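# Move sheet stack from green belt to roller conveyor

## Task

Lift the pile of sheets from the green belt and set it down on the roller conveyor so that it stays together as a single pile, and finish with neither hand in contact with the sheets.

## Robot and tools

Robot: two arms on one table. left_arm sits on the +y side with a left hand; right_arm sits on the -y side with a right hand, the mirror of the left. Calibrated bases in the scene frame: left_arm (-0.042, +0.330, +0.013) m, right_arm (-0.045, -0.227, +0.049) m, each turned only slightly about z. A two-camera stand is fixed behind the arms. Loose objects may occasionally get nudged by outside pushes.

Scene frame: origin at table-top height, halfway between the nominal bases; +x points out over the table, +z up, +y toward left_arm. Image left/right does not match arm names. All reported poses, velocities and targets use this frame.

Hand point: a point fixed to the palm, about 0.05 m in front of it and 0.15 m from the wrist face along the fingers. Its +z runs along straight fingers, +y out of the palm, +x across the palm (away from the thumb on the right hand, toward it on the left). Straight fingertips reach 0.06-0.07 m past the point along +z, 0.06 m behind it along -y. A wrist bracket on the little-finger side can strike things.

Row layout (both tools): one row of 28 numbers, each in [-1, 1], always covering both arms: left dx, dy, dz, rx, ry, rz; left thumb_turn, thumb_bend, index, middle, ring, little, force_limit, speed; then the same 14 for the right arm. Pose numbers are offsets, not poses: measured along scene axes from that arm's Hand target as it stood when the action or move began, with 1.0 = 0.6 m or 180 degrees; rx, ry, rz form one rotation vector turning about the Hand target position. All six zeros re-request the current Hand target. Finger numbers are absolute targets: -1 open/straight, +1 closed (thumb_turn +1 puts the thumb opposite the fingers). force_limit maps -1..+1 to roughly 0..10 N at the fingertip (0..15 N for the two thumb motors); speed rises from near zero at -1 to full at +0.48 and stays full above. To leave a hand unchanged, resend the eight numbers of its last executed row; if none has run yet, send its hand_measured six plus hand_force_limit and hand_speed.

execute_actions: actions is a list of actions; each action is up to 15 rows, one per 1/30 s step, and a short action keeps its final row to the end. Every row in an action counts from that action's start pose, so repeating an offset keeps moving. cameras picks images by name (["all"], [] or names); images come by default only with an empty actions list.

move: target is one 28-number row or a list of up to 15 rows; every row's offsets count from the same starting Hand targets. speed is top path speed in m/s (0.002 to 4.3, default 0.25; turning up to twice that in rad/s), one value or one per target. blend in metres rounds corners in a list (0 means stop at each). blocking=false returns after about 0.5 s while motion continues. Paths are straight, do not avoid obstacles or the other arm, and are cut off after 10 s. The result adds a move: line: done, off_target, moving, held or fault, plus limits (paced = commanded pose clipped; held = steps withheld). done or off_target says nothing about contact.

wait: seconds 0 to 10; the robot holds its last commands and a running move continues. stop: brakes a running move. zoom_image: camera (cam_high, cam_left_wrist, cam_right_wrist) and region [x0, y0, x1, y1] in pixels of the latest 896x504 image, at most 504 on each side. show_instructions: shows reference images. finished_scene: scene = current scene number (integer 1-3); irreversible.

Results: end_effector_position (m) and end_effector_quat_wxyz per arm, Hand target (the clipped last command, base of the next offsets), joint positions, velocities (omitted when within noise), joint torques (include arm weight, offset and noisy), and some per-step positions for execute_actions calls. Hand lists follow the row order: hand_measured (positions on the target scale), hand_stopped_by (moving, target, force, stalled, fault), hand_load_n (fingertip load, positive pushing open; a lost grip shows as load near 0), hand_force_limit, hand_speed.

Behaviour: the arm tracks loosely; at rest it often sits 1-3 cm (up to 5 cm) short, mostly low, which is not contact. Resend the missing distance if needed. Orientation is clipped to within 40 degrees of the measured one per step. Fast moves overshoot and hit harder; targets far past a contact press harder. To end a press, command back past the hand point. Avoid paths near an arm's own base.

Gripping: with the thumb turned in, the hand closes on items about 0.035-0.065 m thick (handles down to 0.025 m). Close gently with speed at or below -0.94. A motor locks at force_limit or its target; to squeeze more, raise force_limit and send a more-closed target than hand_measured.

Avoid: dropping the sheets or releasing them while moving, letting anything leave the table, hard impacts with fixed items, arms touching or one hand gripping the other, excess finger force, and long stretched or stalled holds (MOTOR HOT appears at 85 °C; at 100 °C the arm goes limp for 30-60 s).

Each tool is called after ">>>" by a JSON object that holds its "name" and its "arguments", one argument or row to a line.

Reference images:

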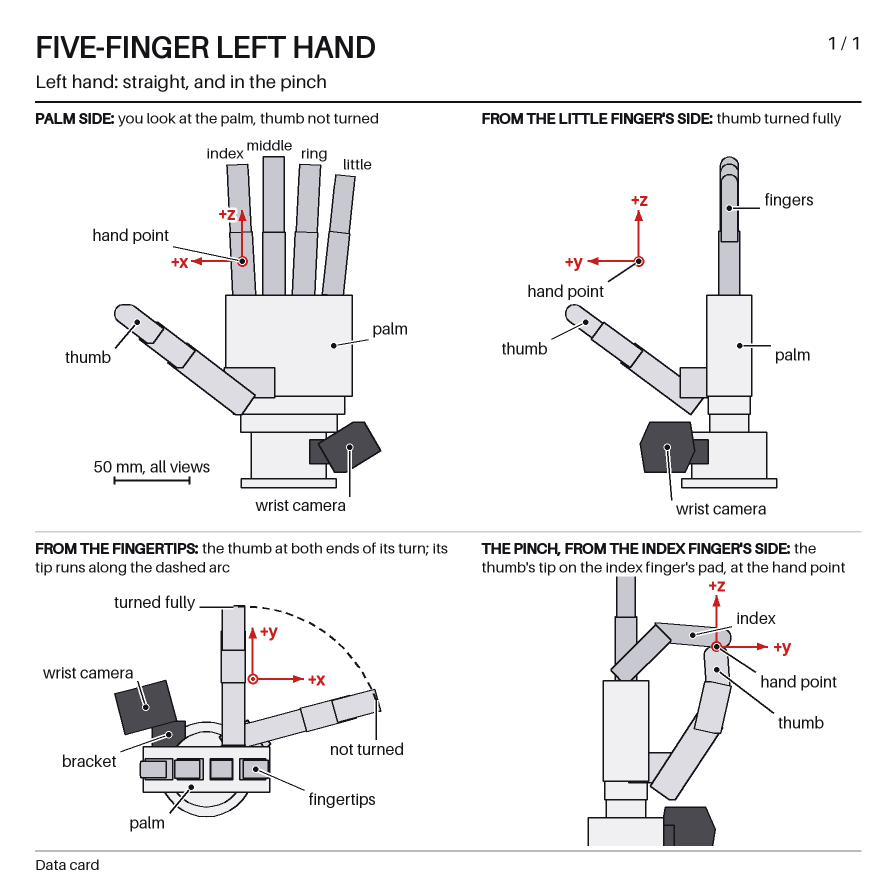

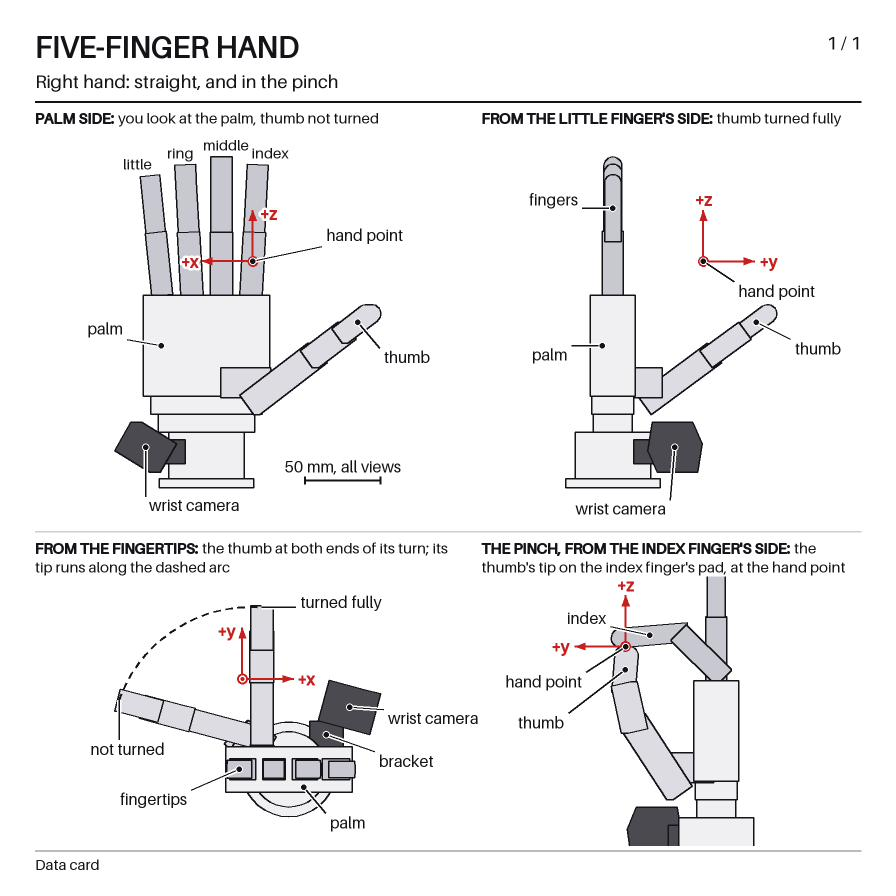

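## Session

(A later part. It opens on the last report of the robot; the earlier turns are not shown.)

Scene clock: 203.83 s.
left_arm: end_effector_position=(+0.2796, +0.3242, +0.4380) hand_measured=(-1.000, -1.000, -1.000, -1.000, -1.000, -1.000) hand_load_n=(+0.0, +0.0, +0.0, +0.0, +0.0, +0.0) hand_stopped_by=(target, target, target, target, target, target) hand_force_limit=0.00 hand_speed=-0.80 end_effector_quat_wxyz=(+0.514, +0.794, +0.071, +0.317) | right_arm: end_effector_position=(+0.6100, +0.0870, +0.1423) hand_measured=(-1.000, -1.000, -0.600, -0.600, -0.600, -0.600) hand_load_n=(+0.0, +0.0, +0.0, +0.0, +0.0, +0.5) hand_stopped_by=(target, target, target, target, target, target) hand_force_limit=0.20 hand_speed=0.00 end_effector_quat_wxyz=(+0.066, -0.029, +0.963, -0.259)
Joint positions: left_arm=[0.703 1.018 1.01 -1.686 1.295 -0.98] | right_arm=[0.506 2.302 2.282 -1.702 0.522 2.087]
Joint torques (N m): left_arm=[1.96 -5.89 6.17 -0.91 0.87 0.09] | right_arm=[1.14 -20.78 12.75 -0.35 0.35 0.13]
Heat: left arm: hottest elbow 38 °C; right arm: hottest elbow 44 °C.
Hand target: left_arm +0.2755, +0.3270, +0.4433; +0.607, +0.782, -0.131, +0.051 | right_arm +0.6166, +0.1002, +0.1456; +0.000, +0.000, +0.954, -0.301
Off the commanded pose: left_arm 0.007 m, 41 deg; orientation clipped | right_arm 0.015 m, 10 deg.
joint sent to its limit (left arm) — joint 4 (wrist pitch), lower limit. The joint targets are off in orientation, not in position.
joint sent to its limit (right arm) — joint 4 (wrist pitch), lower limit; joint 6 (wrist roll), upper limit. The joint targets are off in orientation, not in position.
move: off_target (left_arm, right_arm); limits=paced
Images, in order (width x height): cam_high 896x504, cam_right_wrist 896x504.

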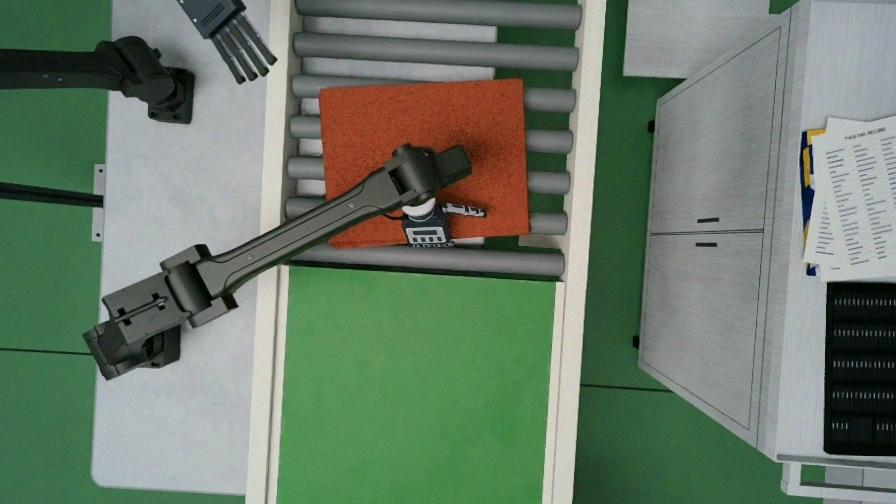

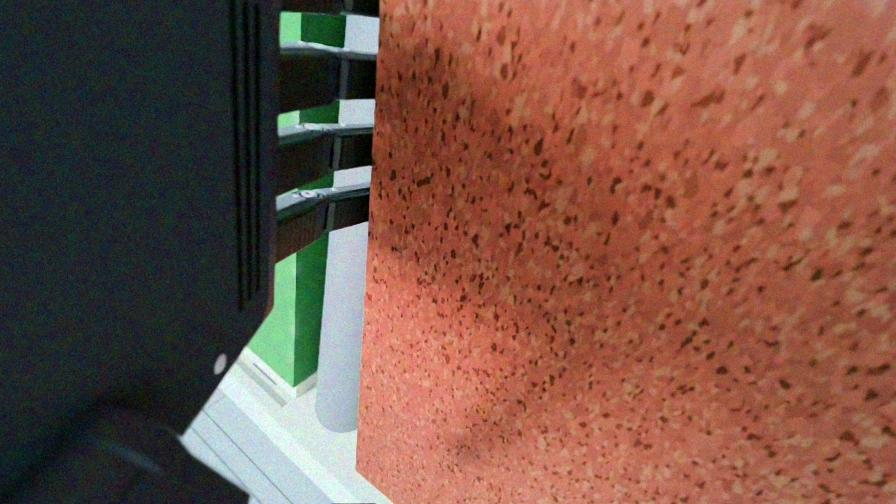

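>>> {"name": "move", "arguments": {
  "target": [
    [0,0,0,0,0,0,-1,-1,-1,-1,-1,-1,0,-0.8,0,-0.12,0.02,0,0,0,-1,-1,-0.6,-0.6,-0.6,-0.6,0.2,0],
    [0,0,0,0,0,0,-1,-1,-1,-1,-1,-1,0,-0.8,-0.1,-0.15,0.25,0,0,0,-1,-1,-0.6,-0.6,-0.6,-0.6,0.2,0]
  ],
  "cameras": ["cam_high","cam_right_wrist"],
  "speed": 0.2,
  "blend": 0.02
}}

Scene clock: 219.57 s.
left_arm: end_effector_position=(+0.2796, +0.3242, +0.4380) hand_measured=(-1.000, -1.000, -1.000, -1.000, -1.000, -1.000) hand_load_n=(+0.0, +0.0, +0.0, +0.0, +0.0, +0.0) hand_stopped_by=(target, target, target, target, target, target) hand_force_limit=0.00 hand_speed=-0.80 end_effector_quat_wxyz=(+0.514, +0.794, +0.071, +0.317) | right_arm: end_effector_position=(+0.5590, +0.0036, +0.2980) hand_measured=(-1.000, -1.000, -0.600, -0.600, -0.600, -0.600) hand_load_n=(+0.0, +0.0, +0.0, +0.0, +0.0, +0.0) hand_stopped_by=(target, target, target, target, target, target) hand_force_limit=0.20 hand_speed=0.00 end_effector_quat_wxyz=(+0.113, -0.017, +0.963, -0.245)
Joint positions: left_arm=[0.703 1.018 1.01 -1.686 1.295 -0.98] | right_arm=[0.436 1.915 2.037 -1.702 0.546 2.004]
Joint torques (N m): left_arm=[1.85 -5.42 6.08 -0.79 0.9 0.11] | right_arm=[1.14 -17.49 9.16 -0.08 0.6 -0.05]
Heat: left arm: hottest elbow 37 °C; right arm: hottest elbow 44 °C.
Hand target: left_arm +0.2755, +0.3270, +0.4433; +0.607, +0.782, -0.131, +0.051 | right_arm +0.5566, +0.0103, +0.2957; +0.000, +0.000, +0.954, -0.301
Off the commanded pose: left_arm 0.007 m, 40 deg; orientation clipped | right_arm 0.007 m, 15 deg.
joint sent to its limit (left arm) — joint 4 (wrist pitch), lower limit. The joint targets are off in orientation, not in position.
joint sent to its limit (right arm) — joint 4 (wrist pitch), lower limit. The joint targets are off in orientation, not in position.
move: off_target (left_arm, right_arm); limits=paced
Images, in order (width x height): cam_high 896x504, cam_right_wrist 896x504.

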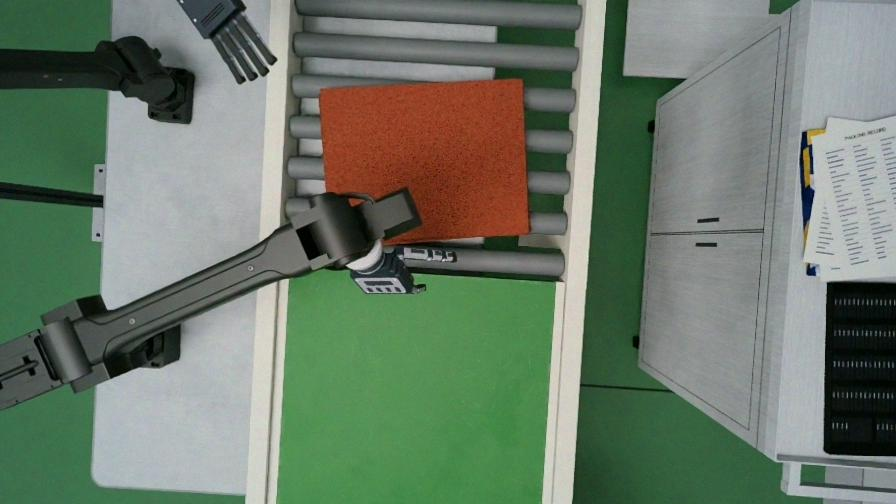

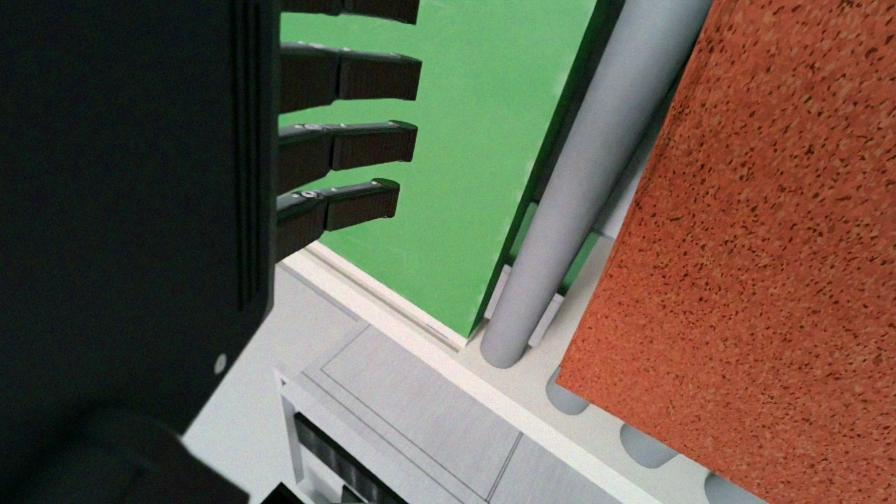

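>>> {"name": "finished_scene", "arguments": {
  "scene": 1
}}

The scene is finished: the task was done.


## Next scene

The same job, from a new start.

Reference images:

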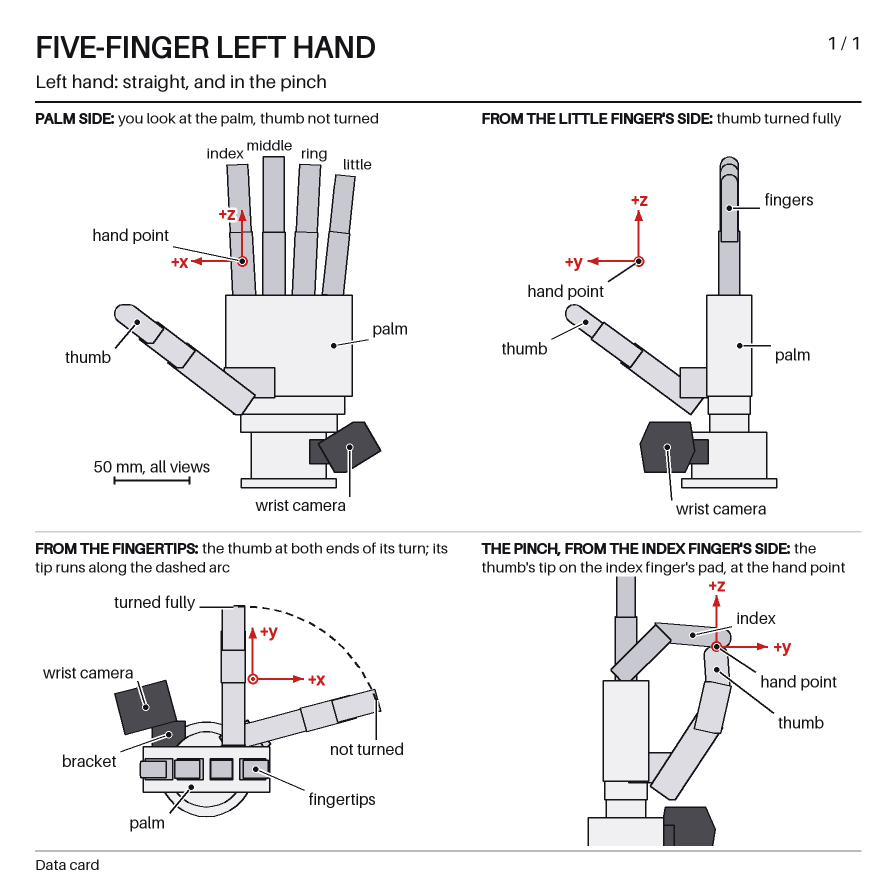

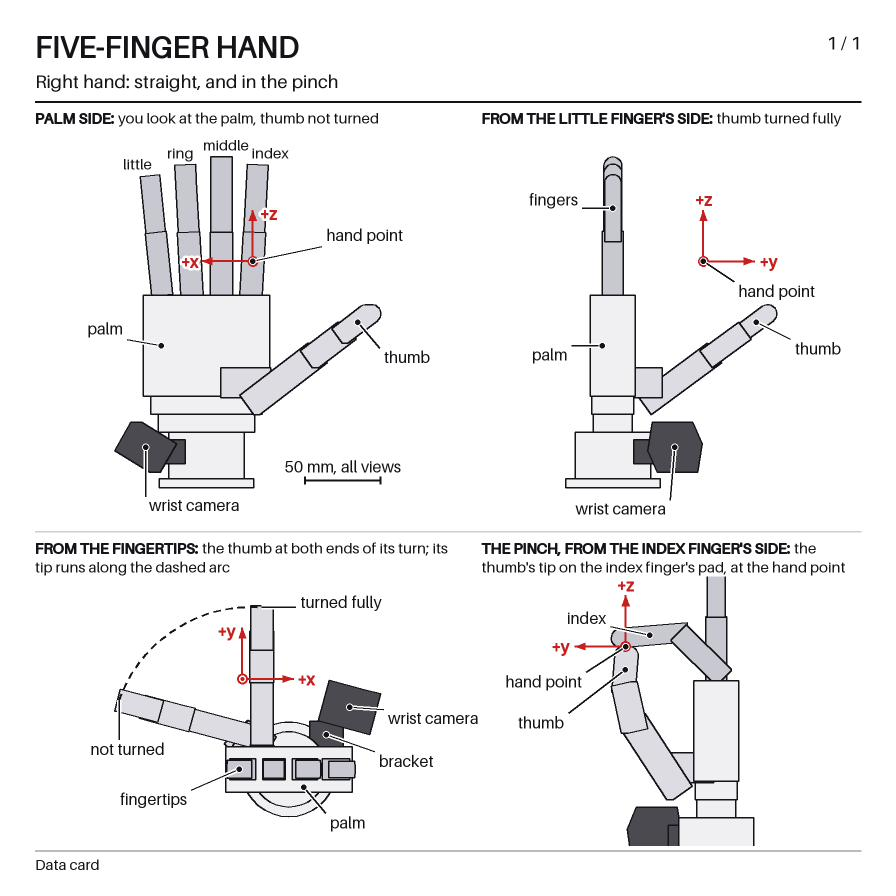

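>>> {"name": "execute_actions", "arguments": {
  "actions": []
}}

Scene clock: 0.00 s.
left_arm: end_effector_position=(+0.6831, +0.3707, +0.3766) hand_measured=(-1.000, -1.000, -1.000, -1.000, -1.000, -1.000) hand_load_n=(+0.0, +0.0, +0.0, -0.5, +0.0, +0.0) hand_stopped_by=(target, target, target, target, target, target) hand_force_limit=0.00 hand_speed=-0.80 end_effector_quat_wxyz=(+0.286, +0.083, +0.823, +0.484) | right_arm: end_effector_position=(+0.1404, +0.1160, +0.2386) hand_measured=(-1.000, -1.000, -1.000, -1.000, -1.000, -1.000) hand_load_n=(+0.0, +0.0, +0.0, +0.0, +0.0, +0.0) hand_stopped_by=(target, target, target, target, target, target) hand_force_limit=0.00 hand_speed=-0.80 end_effector_quat_wxyz=(-0.410, +0.811, +0.401, -0.117)
Joint positions: left_arm=[-0.197 1.977 1.968 -0.771 -1.021 2.009] | right_arm=[0.761 1.361 1.154 -1.297 -0.879 -1.666]
Joint velocities: within noise
Joint torques (N m): no reading
Heat: left arm: hottest elbow 31 °C; right arm: hottest elbow 33 °C.
Hand target: left_arm +0.6828, +0.3708, +0.3978; +0.304, +0.071, +0.819, +0.482 | right_arm +0.1458, +0.1215, +0.2475; -0.414, +0.808, +0.406, -0.106

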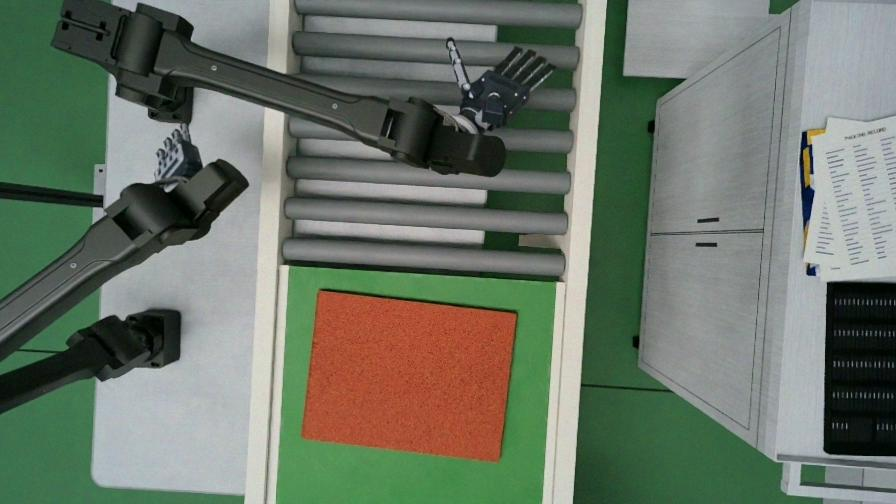

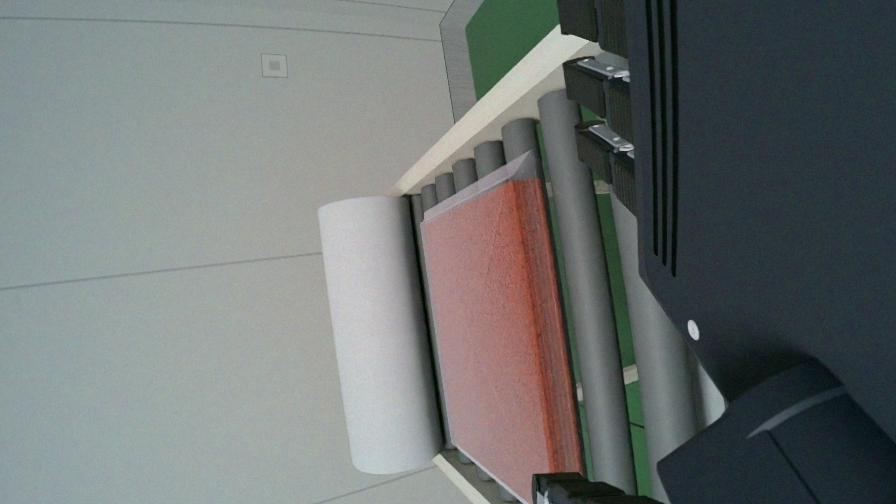

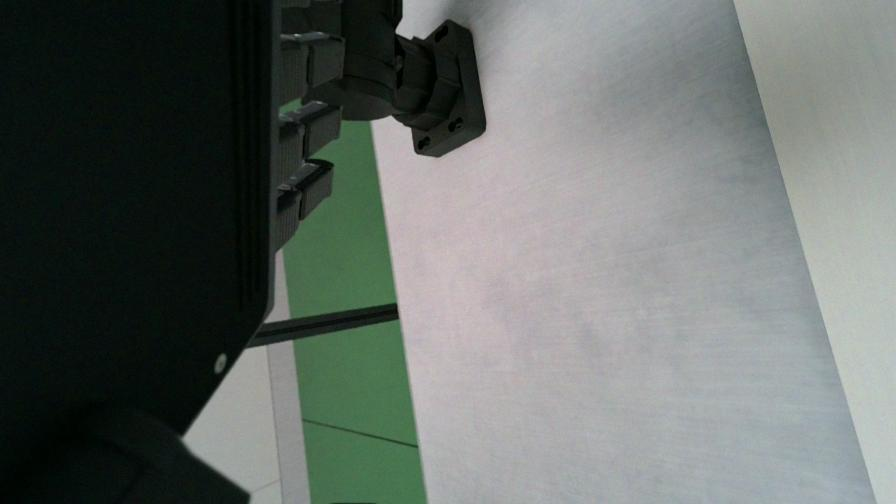

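>>> {"name": "move", "arguments": {
  "target": [
    [-0.3,0.1,0.03,0,0,0,-1,-1,-1,-1,-1,-1,0,-0.8,0.357,-0.336,0.254,-0.156,0.093,-0.366,-1,-1,-0.6,-0.6,-0.6,-0.6,0.2,0],
    [-0.388,0.132,0.037,0,0,0,-1,-1,-1,-1,-1,-1,0,-0.8,0.523,-0.786,0.1875,-0.313,0.1855,-0.731,-1,-1,-0.6,-0.6,-0.6,-0.6,0.2,0]
  ],
  "speed": 0.6,
  "blend": 0.05,
  "cameras": ["cam_high"]
}}

Scene clock: 25.53 s.
left_arm: end_effector_position=(+0.4522, +0.4443, +0.4078) hand_measured=(-1.000, -1.000, -1.000, -1.000, -1.000, -1.000) hand_load_n=(+0.0, +0.0, +0.0, +0.0, +0.0, +0.0) hand_stopped_by=(target, target, target, target, target, target) hand_force_limit=0.00 hand_speed=-0.80 end_effector_quat_wxyz=(+0.293, +0.080, +0.823, +0.481) | right_arm: end_effector_position=(+0.4523, -0.3478, +0.3473) hand_measured=(-1.000, -1.000, -0.600, -0.600, -0.600, -0.600) hand_load_n=(+0.0, +0.0, +0.0, +0.0, +0.0, +0.0) hand_stopped_by=(target, target, target, target, target, target) hand_force_limit=0.20 hand_speed=0.00 end_effector_quat_wxyz=(-0.030, +0.709, -0.703, +0.046)
Joint positions: left_arm=[-0.148 1.311 1.213 -0.618 -0.978 2.066] | right_arm=[-0.296 1.807 2.042 -1.696 -0.005 -0.272]
Joint torques (N m): left_arm=[2.37 -11.46 6.93 1.68 -0.31 0.17] | right_arm=[0.32 -15.97 13.15 -0.17 0.05 0.14]
Heat: left arm: hottest elbow 35 °C; right arm: hottest elbow 37 °C.
Hand target: left_arm +0.4500, +0.4498, +0.4200; +0.304, +0.072, +0.819, +0.482 | right_arm +0.4596, -0.3503, +0.3599; +0.000, +0.707, -0.707, +0.000
Off the commanded pose: left_arm 0.014 m, 2 deg | right_arm 0.015 m, 6 deg.
joint sent to its limit (right arm) — joint 4 (wrist pitch), lower limit. The joint targets are off in orientation, not in position.
move: off_target (left_arm, right_arm)
Images, in order (width x height): cam_high 896x504.

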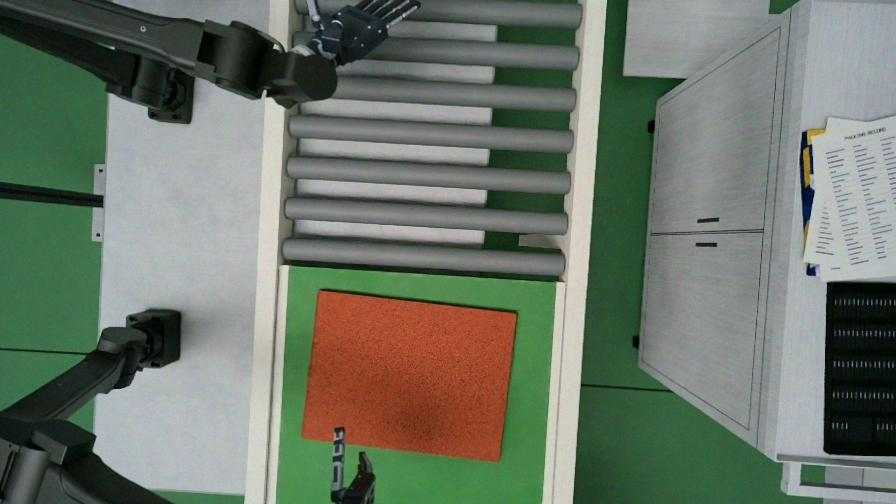

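>>> {"name": "move", "arguments": {
  "target": [
    [0,0,0,0,0,0,-1,-1,-1,-1,-1,-1,0,-0.8,0.217,-0.183,-0.175,-0.1524,-0.1524,-0.483,-1,-1,-0.6,-0.6,-0.6,-0.6,0.2,0],
    [0,0,0,0,0,0,-1,-1,-1,-1,-1,-1,0,-0.8,0.217,-0.183,-0.355,-0.1524,-0.1524,-0.483,-1,-1,-0.6,-0.6,-0.6,-0.6,0.2,0]
  ],
  "speed": [0.5,0.15],
  "blend": [0.01,0],
  "cameras": ["cam_high","cam_right_wrist"]
}}

Scene clock: 35.93 s.
left_arm: end_effector_position=(+0.4522, +0.4443, +0.4078) hand_measured=(-1.000, -1.000, -1.000, -1.000, -1.000, -1.000) hand_load_n=(+0.0, +0.0, +0.0, +0.0, +0.0, +0.0) hand_stopped_by=(target, target, target, target, target, target) hand_force_limit=0.00 hand_speed=-0.80 end_effector_quat_wxyz=(+0.293, +0.080, +0.823, +0.481) | right_arm: end_effector_position=(+0.5816, -0.4653, +0.1454) hand_measured=(-1.000, -1.000, -0.600, -0.600, -0.600, -0.600) hand_load_n=(+0.0, +0.0, +0.0, +0.0, +0.0, +0.0) hand_stopped_by=(target, target, target, target, target, target) hand_force_limit=0.20 hand_speed=0.00 end_effector_quat_wxyz=(-0.009, +0.000, +0.955, -0.298)
Joint positions: left_arm=[-0.148 1.311 1.213 -0.618 -0.978 2.066] | right_arm=[-0.317 1.996 1.774 -1.175 0.582 1.233]
Joint torques (N m): left_arm=[1.44 -11.4 6.95 1.47 -0.39 0.21] | right_arm=[1.26 -18.96 9.94 0.73 0.62 0.13]
Heat: left arm: hottest elbow 36 °C; right arm: hottest elbow 40 °C.
Hand target: left_arm +0.4500, +0.4498, +0.4200; +0.304, +0.072, +0.819, +0.482 | right_arm +0.5900, -0.4600, +0.1472; +0.001, +0.001, +0.954, -0.301
Off the commanded pose: left_arm 0.014 m, 2 deg | right_arm 0.010 m, 1 deg.
move: off_target (left_arm)
Images, in order (width x height): cam_high 896x504, cam_right_wrist 896x504.

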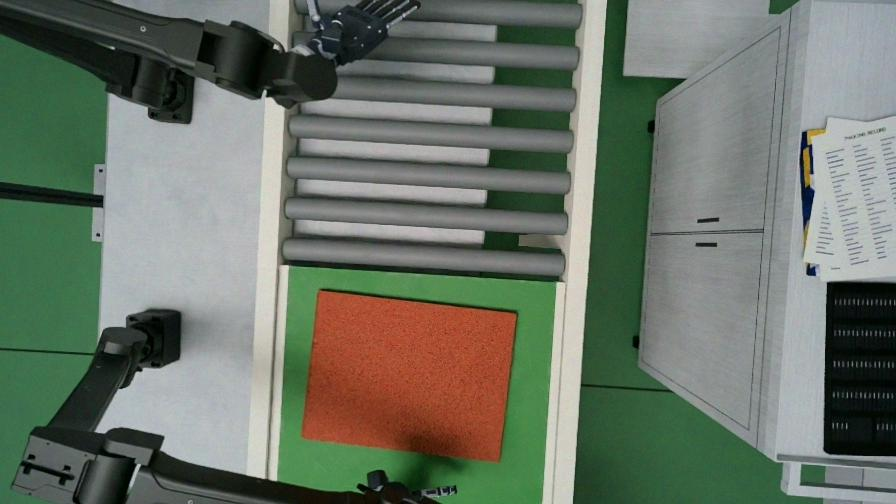

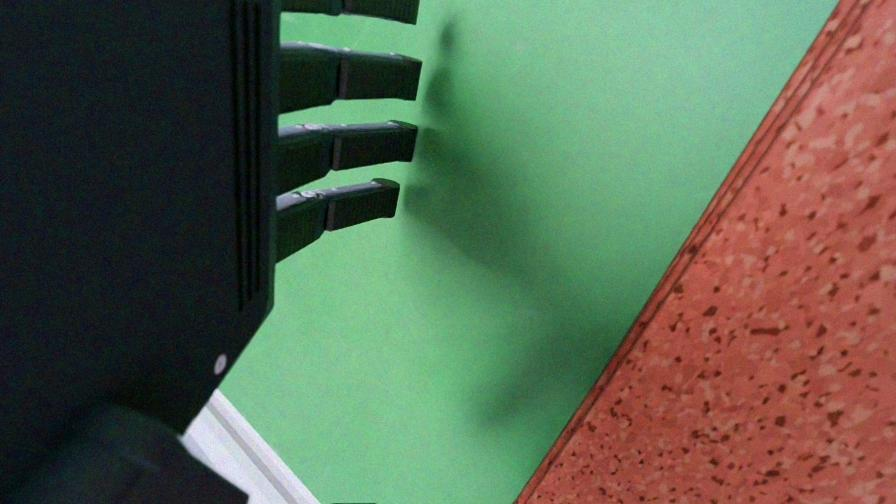

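>>> {"name": "move", "arguments": {
  "target": [
    [0,0,0,0,0,0,-1,-1,-1,-1,-1,-1,0,-0.8,0.01,0.533,-0.01,0,0,0,-1,-1,-0.6,-0.6,-0.6,-0.6,0.2,0],
    [0,0,0,0,0,0,-1,-1,-1,-1,-1,-1,0,-0.8,0.03,0.91,0.0,0,0,0,-1,-1,-0.6,-0.6,-0.6,-0.6,0.2,0]
  ],
  "speed": 0.12,
  "blend": [0.02,0],
  "cameras": ["cam_high","cam_right_wrist"]
}}

Scene clock: 51.03 s.
left_arm: end_effector_position=(+0.4522, +0.4443, +0.4078) hand_measured=(-1.000, -1.000, -1.000, -1.000, -1.000, -1.000) hand_load_n=(+0.0, +0.0, +0.0, +0.0, +0.0, +0.0) hand_stopped_by=(target, target, target, target, target, target) hand_force_limit=0.00 hand_speed=-0.80 end_effector_quat_wxyz=(+0.293, +0.080, +0.823, +0.481) | right_arm: end_effector_position=(+0.5997, +0.0746, +0.1402) hand_measured=(-1.000, -1.000, -0.600, -0.600, -0.600, -0.600) hand_load_n=(+0.0, +0.0, +0.0, +0.0, +0.0, +0.0) hand_stopped_by=(target, target, target, target, target, target) hand_force_limit=0.20 hand_speed=0.00 end_effector_quat_wxyz=(+0.054, -0.029, +0.962, -0.266)
Joint positions: left_arm=[-0.148 1.311 1.213 -0.618 -0.978 2.066] | right_arm=[0.498 2.273 2.225 -1.702 0.522 2.087]
Joint torques (N m): left_arm=[1.85 -11.75 6.97 1.47 -0.38 0.16] | right_arm=[1.03 -20.95 12.78 -0.4 0.36 0.12]
Heat: left arm: hottest elbow 36 °C; right arm: hottest elbow 41 °C.
Hand target: left_arm +0.4500, +0.4498, +0.4200; +0.304, +0.072, +0.819, +0.482 | right_arm +0.6077, +0.0862, +0.1471; +0.000, +0.000, +0.954, -0.301
Off the commanded pose: left_arm 0.014 m, 2 deg | right_arm 0.016 m, 8 deg.
joint sent to its limit (right arm) — joint 4 (wrist pitch), lower limit; joint 6 (wrist roll), upper limit. The joint targets are off in orientation, not in position.
move: off_target (left_arm, right_arm)
Images, in order (width x height): cam_high 896x504, cam_right_wrist 896x504.

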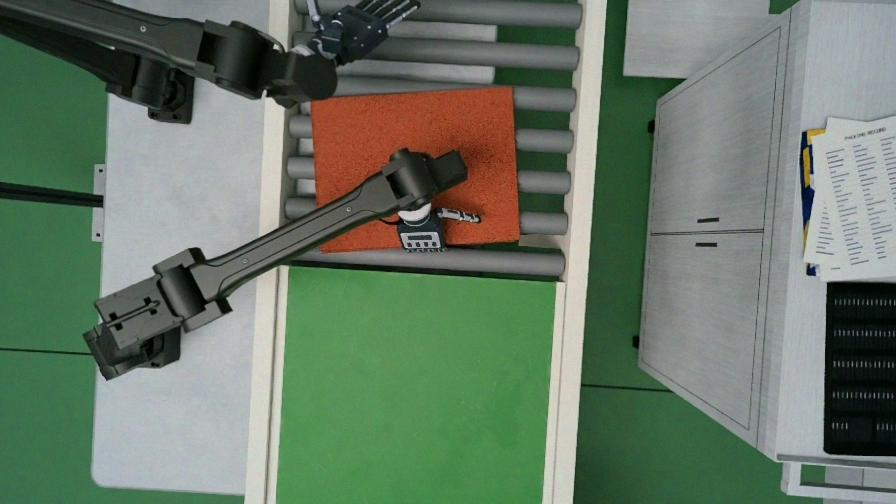

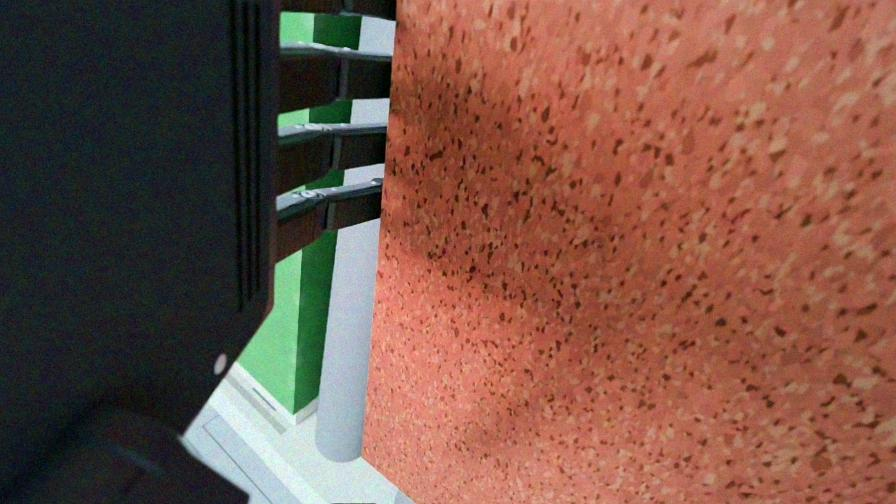

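>>> {"name": "move", "arguments": {
  "target": [
    [0,0,0,0,0,0,-1,-1,-1,-1,-1,-1,0,-0.8,0,-0.1,0.02,0,0,0,-1,-1,-0.6,-0.6,-0.6,-0.6,0.2,0],
    [0,0,0,0,0,0,-1,-1,-1,-1,-1,-1,0,-0.8,-0.05,-0.13,0.2,0,0,0,-1,-1,-0.6,-0.6,-0.6,-0.6,0.2,0]
  ],
  "cameras": ["cam_high","cam_right_wrist"],
  "speed": 0.25,
  "blend": 0.02
}}

Scene clock: 57.20 s.
left_arm: end_effector_position=(+0.4522, +0.4443, +0.4078) hand_measured=(-1.000, -1.000, -1.000, -1.000, -1.000, -1.000) hand_load_n=(+0.0, +0.0, +0.0, +0.0, +0.0, +0.0) hand_stopped_by=(target, target, target, target, target, target) hand_force_limit=0.00 hand_speed=-0.80 end_effector_quat_wxyz=(+0.293, +0.080, +0.823, +0.481) | right_arm: end_effector_position=(+0.5774, +0.0067, +0.2714) hand_measured=(-1.000, -1.000, -0.600, -0.600, -0.600, -0.600) hand_load_n=(+0.0, +0.0, +0.0, +0.0, +0.0, +0.0) hand_stopped_by=(target, target, target, target, target, target) hand_force_limit=0.20 hand_speed=0.00 end_effector_quat_wxyz=(+0.102, -0.017, +0.962, -0.251)
Joint positions: left_arm=[-0.148 1.311 1.213 -0.618 -0.978 2.066] | right_arm=[0.428 1.988 2.082 -1.7 0.548 2.005]
Joint torques (N m): left_arm=[1.85 -12.04 7.01 1.62 -0.36 0.19] | right_arm=[0.56 -18.2 9.58 -0.23 0.59 -0.05]
Heat: left arm: hottest elbow 36 °C; right arm: hottest elbow 41 °C.
Hand target: left_arm +0.4500, +0.4498, +0.4200; +0.304, +0.072, +0.819, +0.482 | right_arm +0.5778, +0.0081, +0.2672; +0.001, +0.001, +0.954, -0.301
Off the commanded pose: left_arm 0.014 m, 2 deg | right_arm 0.005 m, 13 deg.
joint sent to its limit (right arm) — joint 4 (wrist pitch), lower limit. The joint targets are off in orientation, not in position.
move: off_target (left_arm, right_arm)
Images, in order (width x height): cam_high 896x504, cam_right_wrist 896x504.

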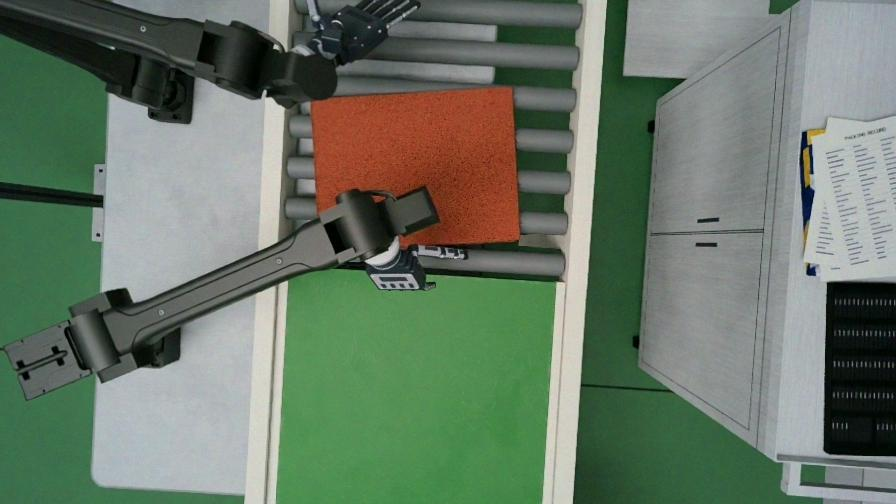

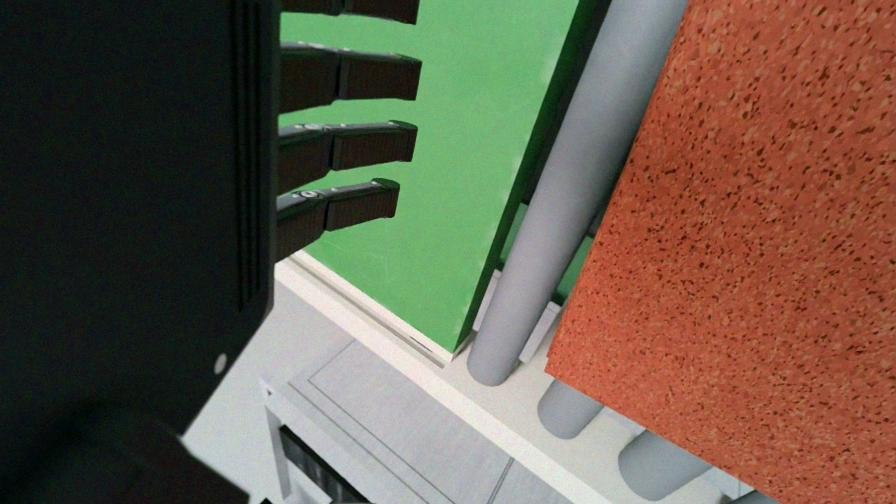

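>>> {"name": "finished_scene", "arguments": {
  "scene": 2
}}

The scene is finished: the task was done.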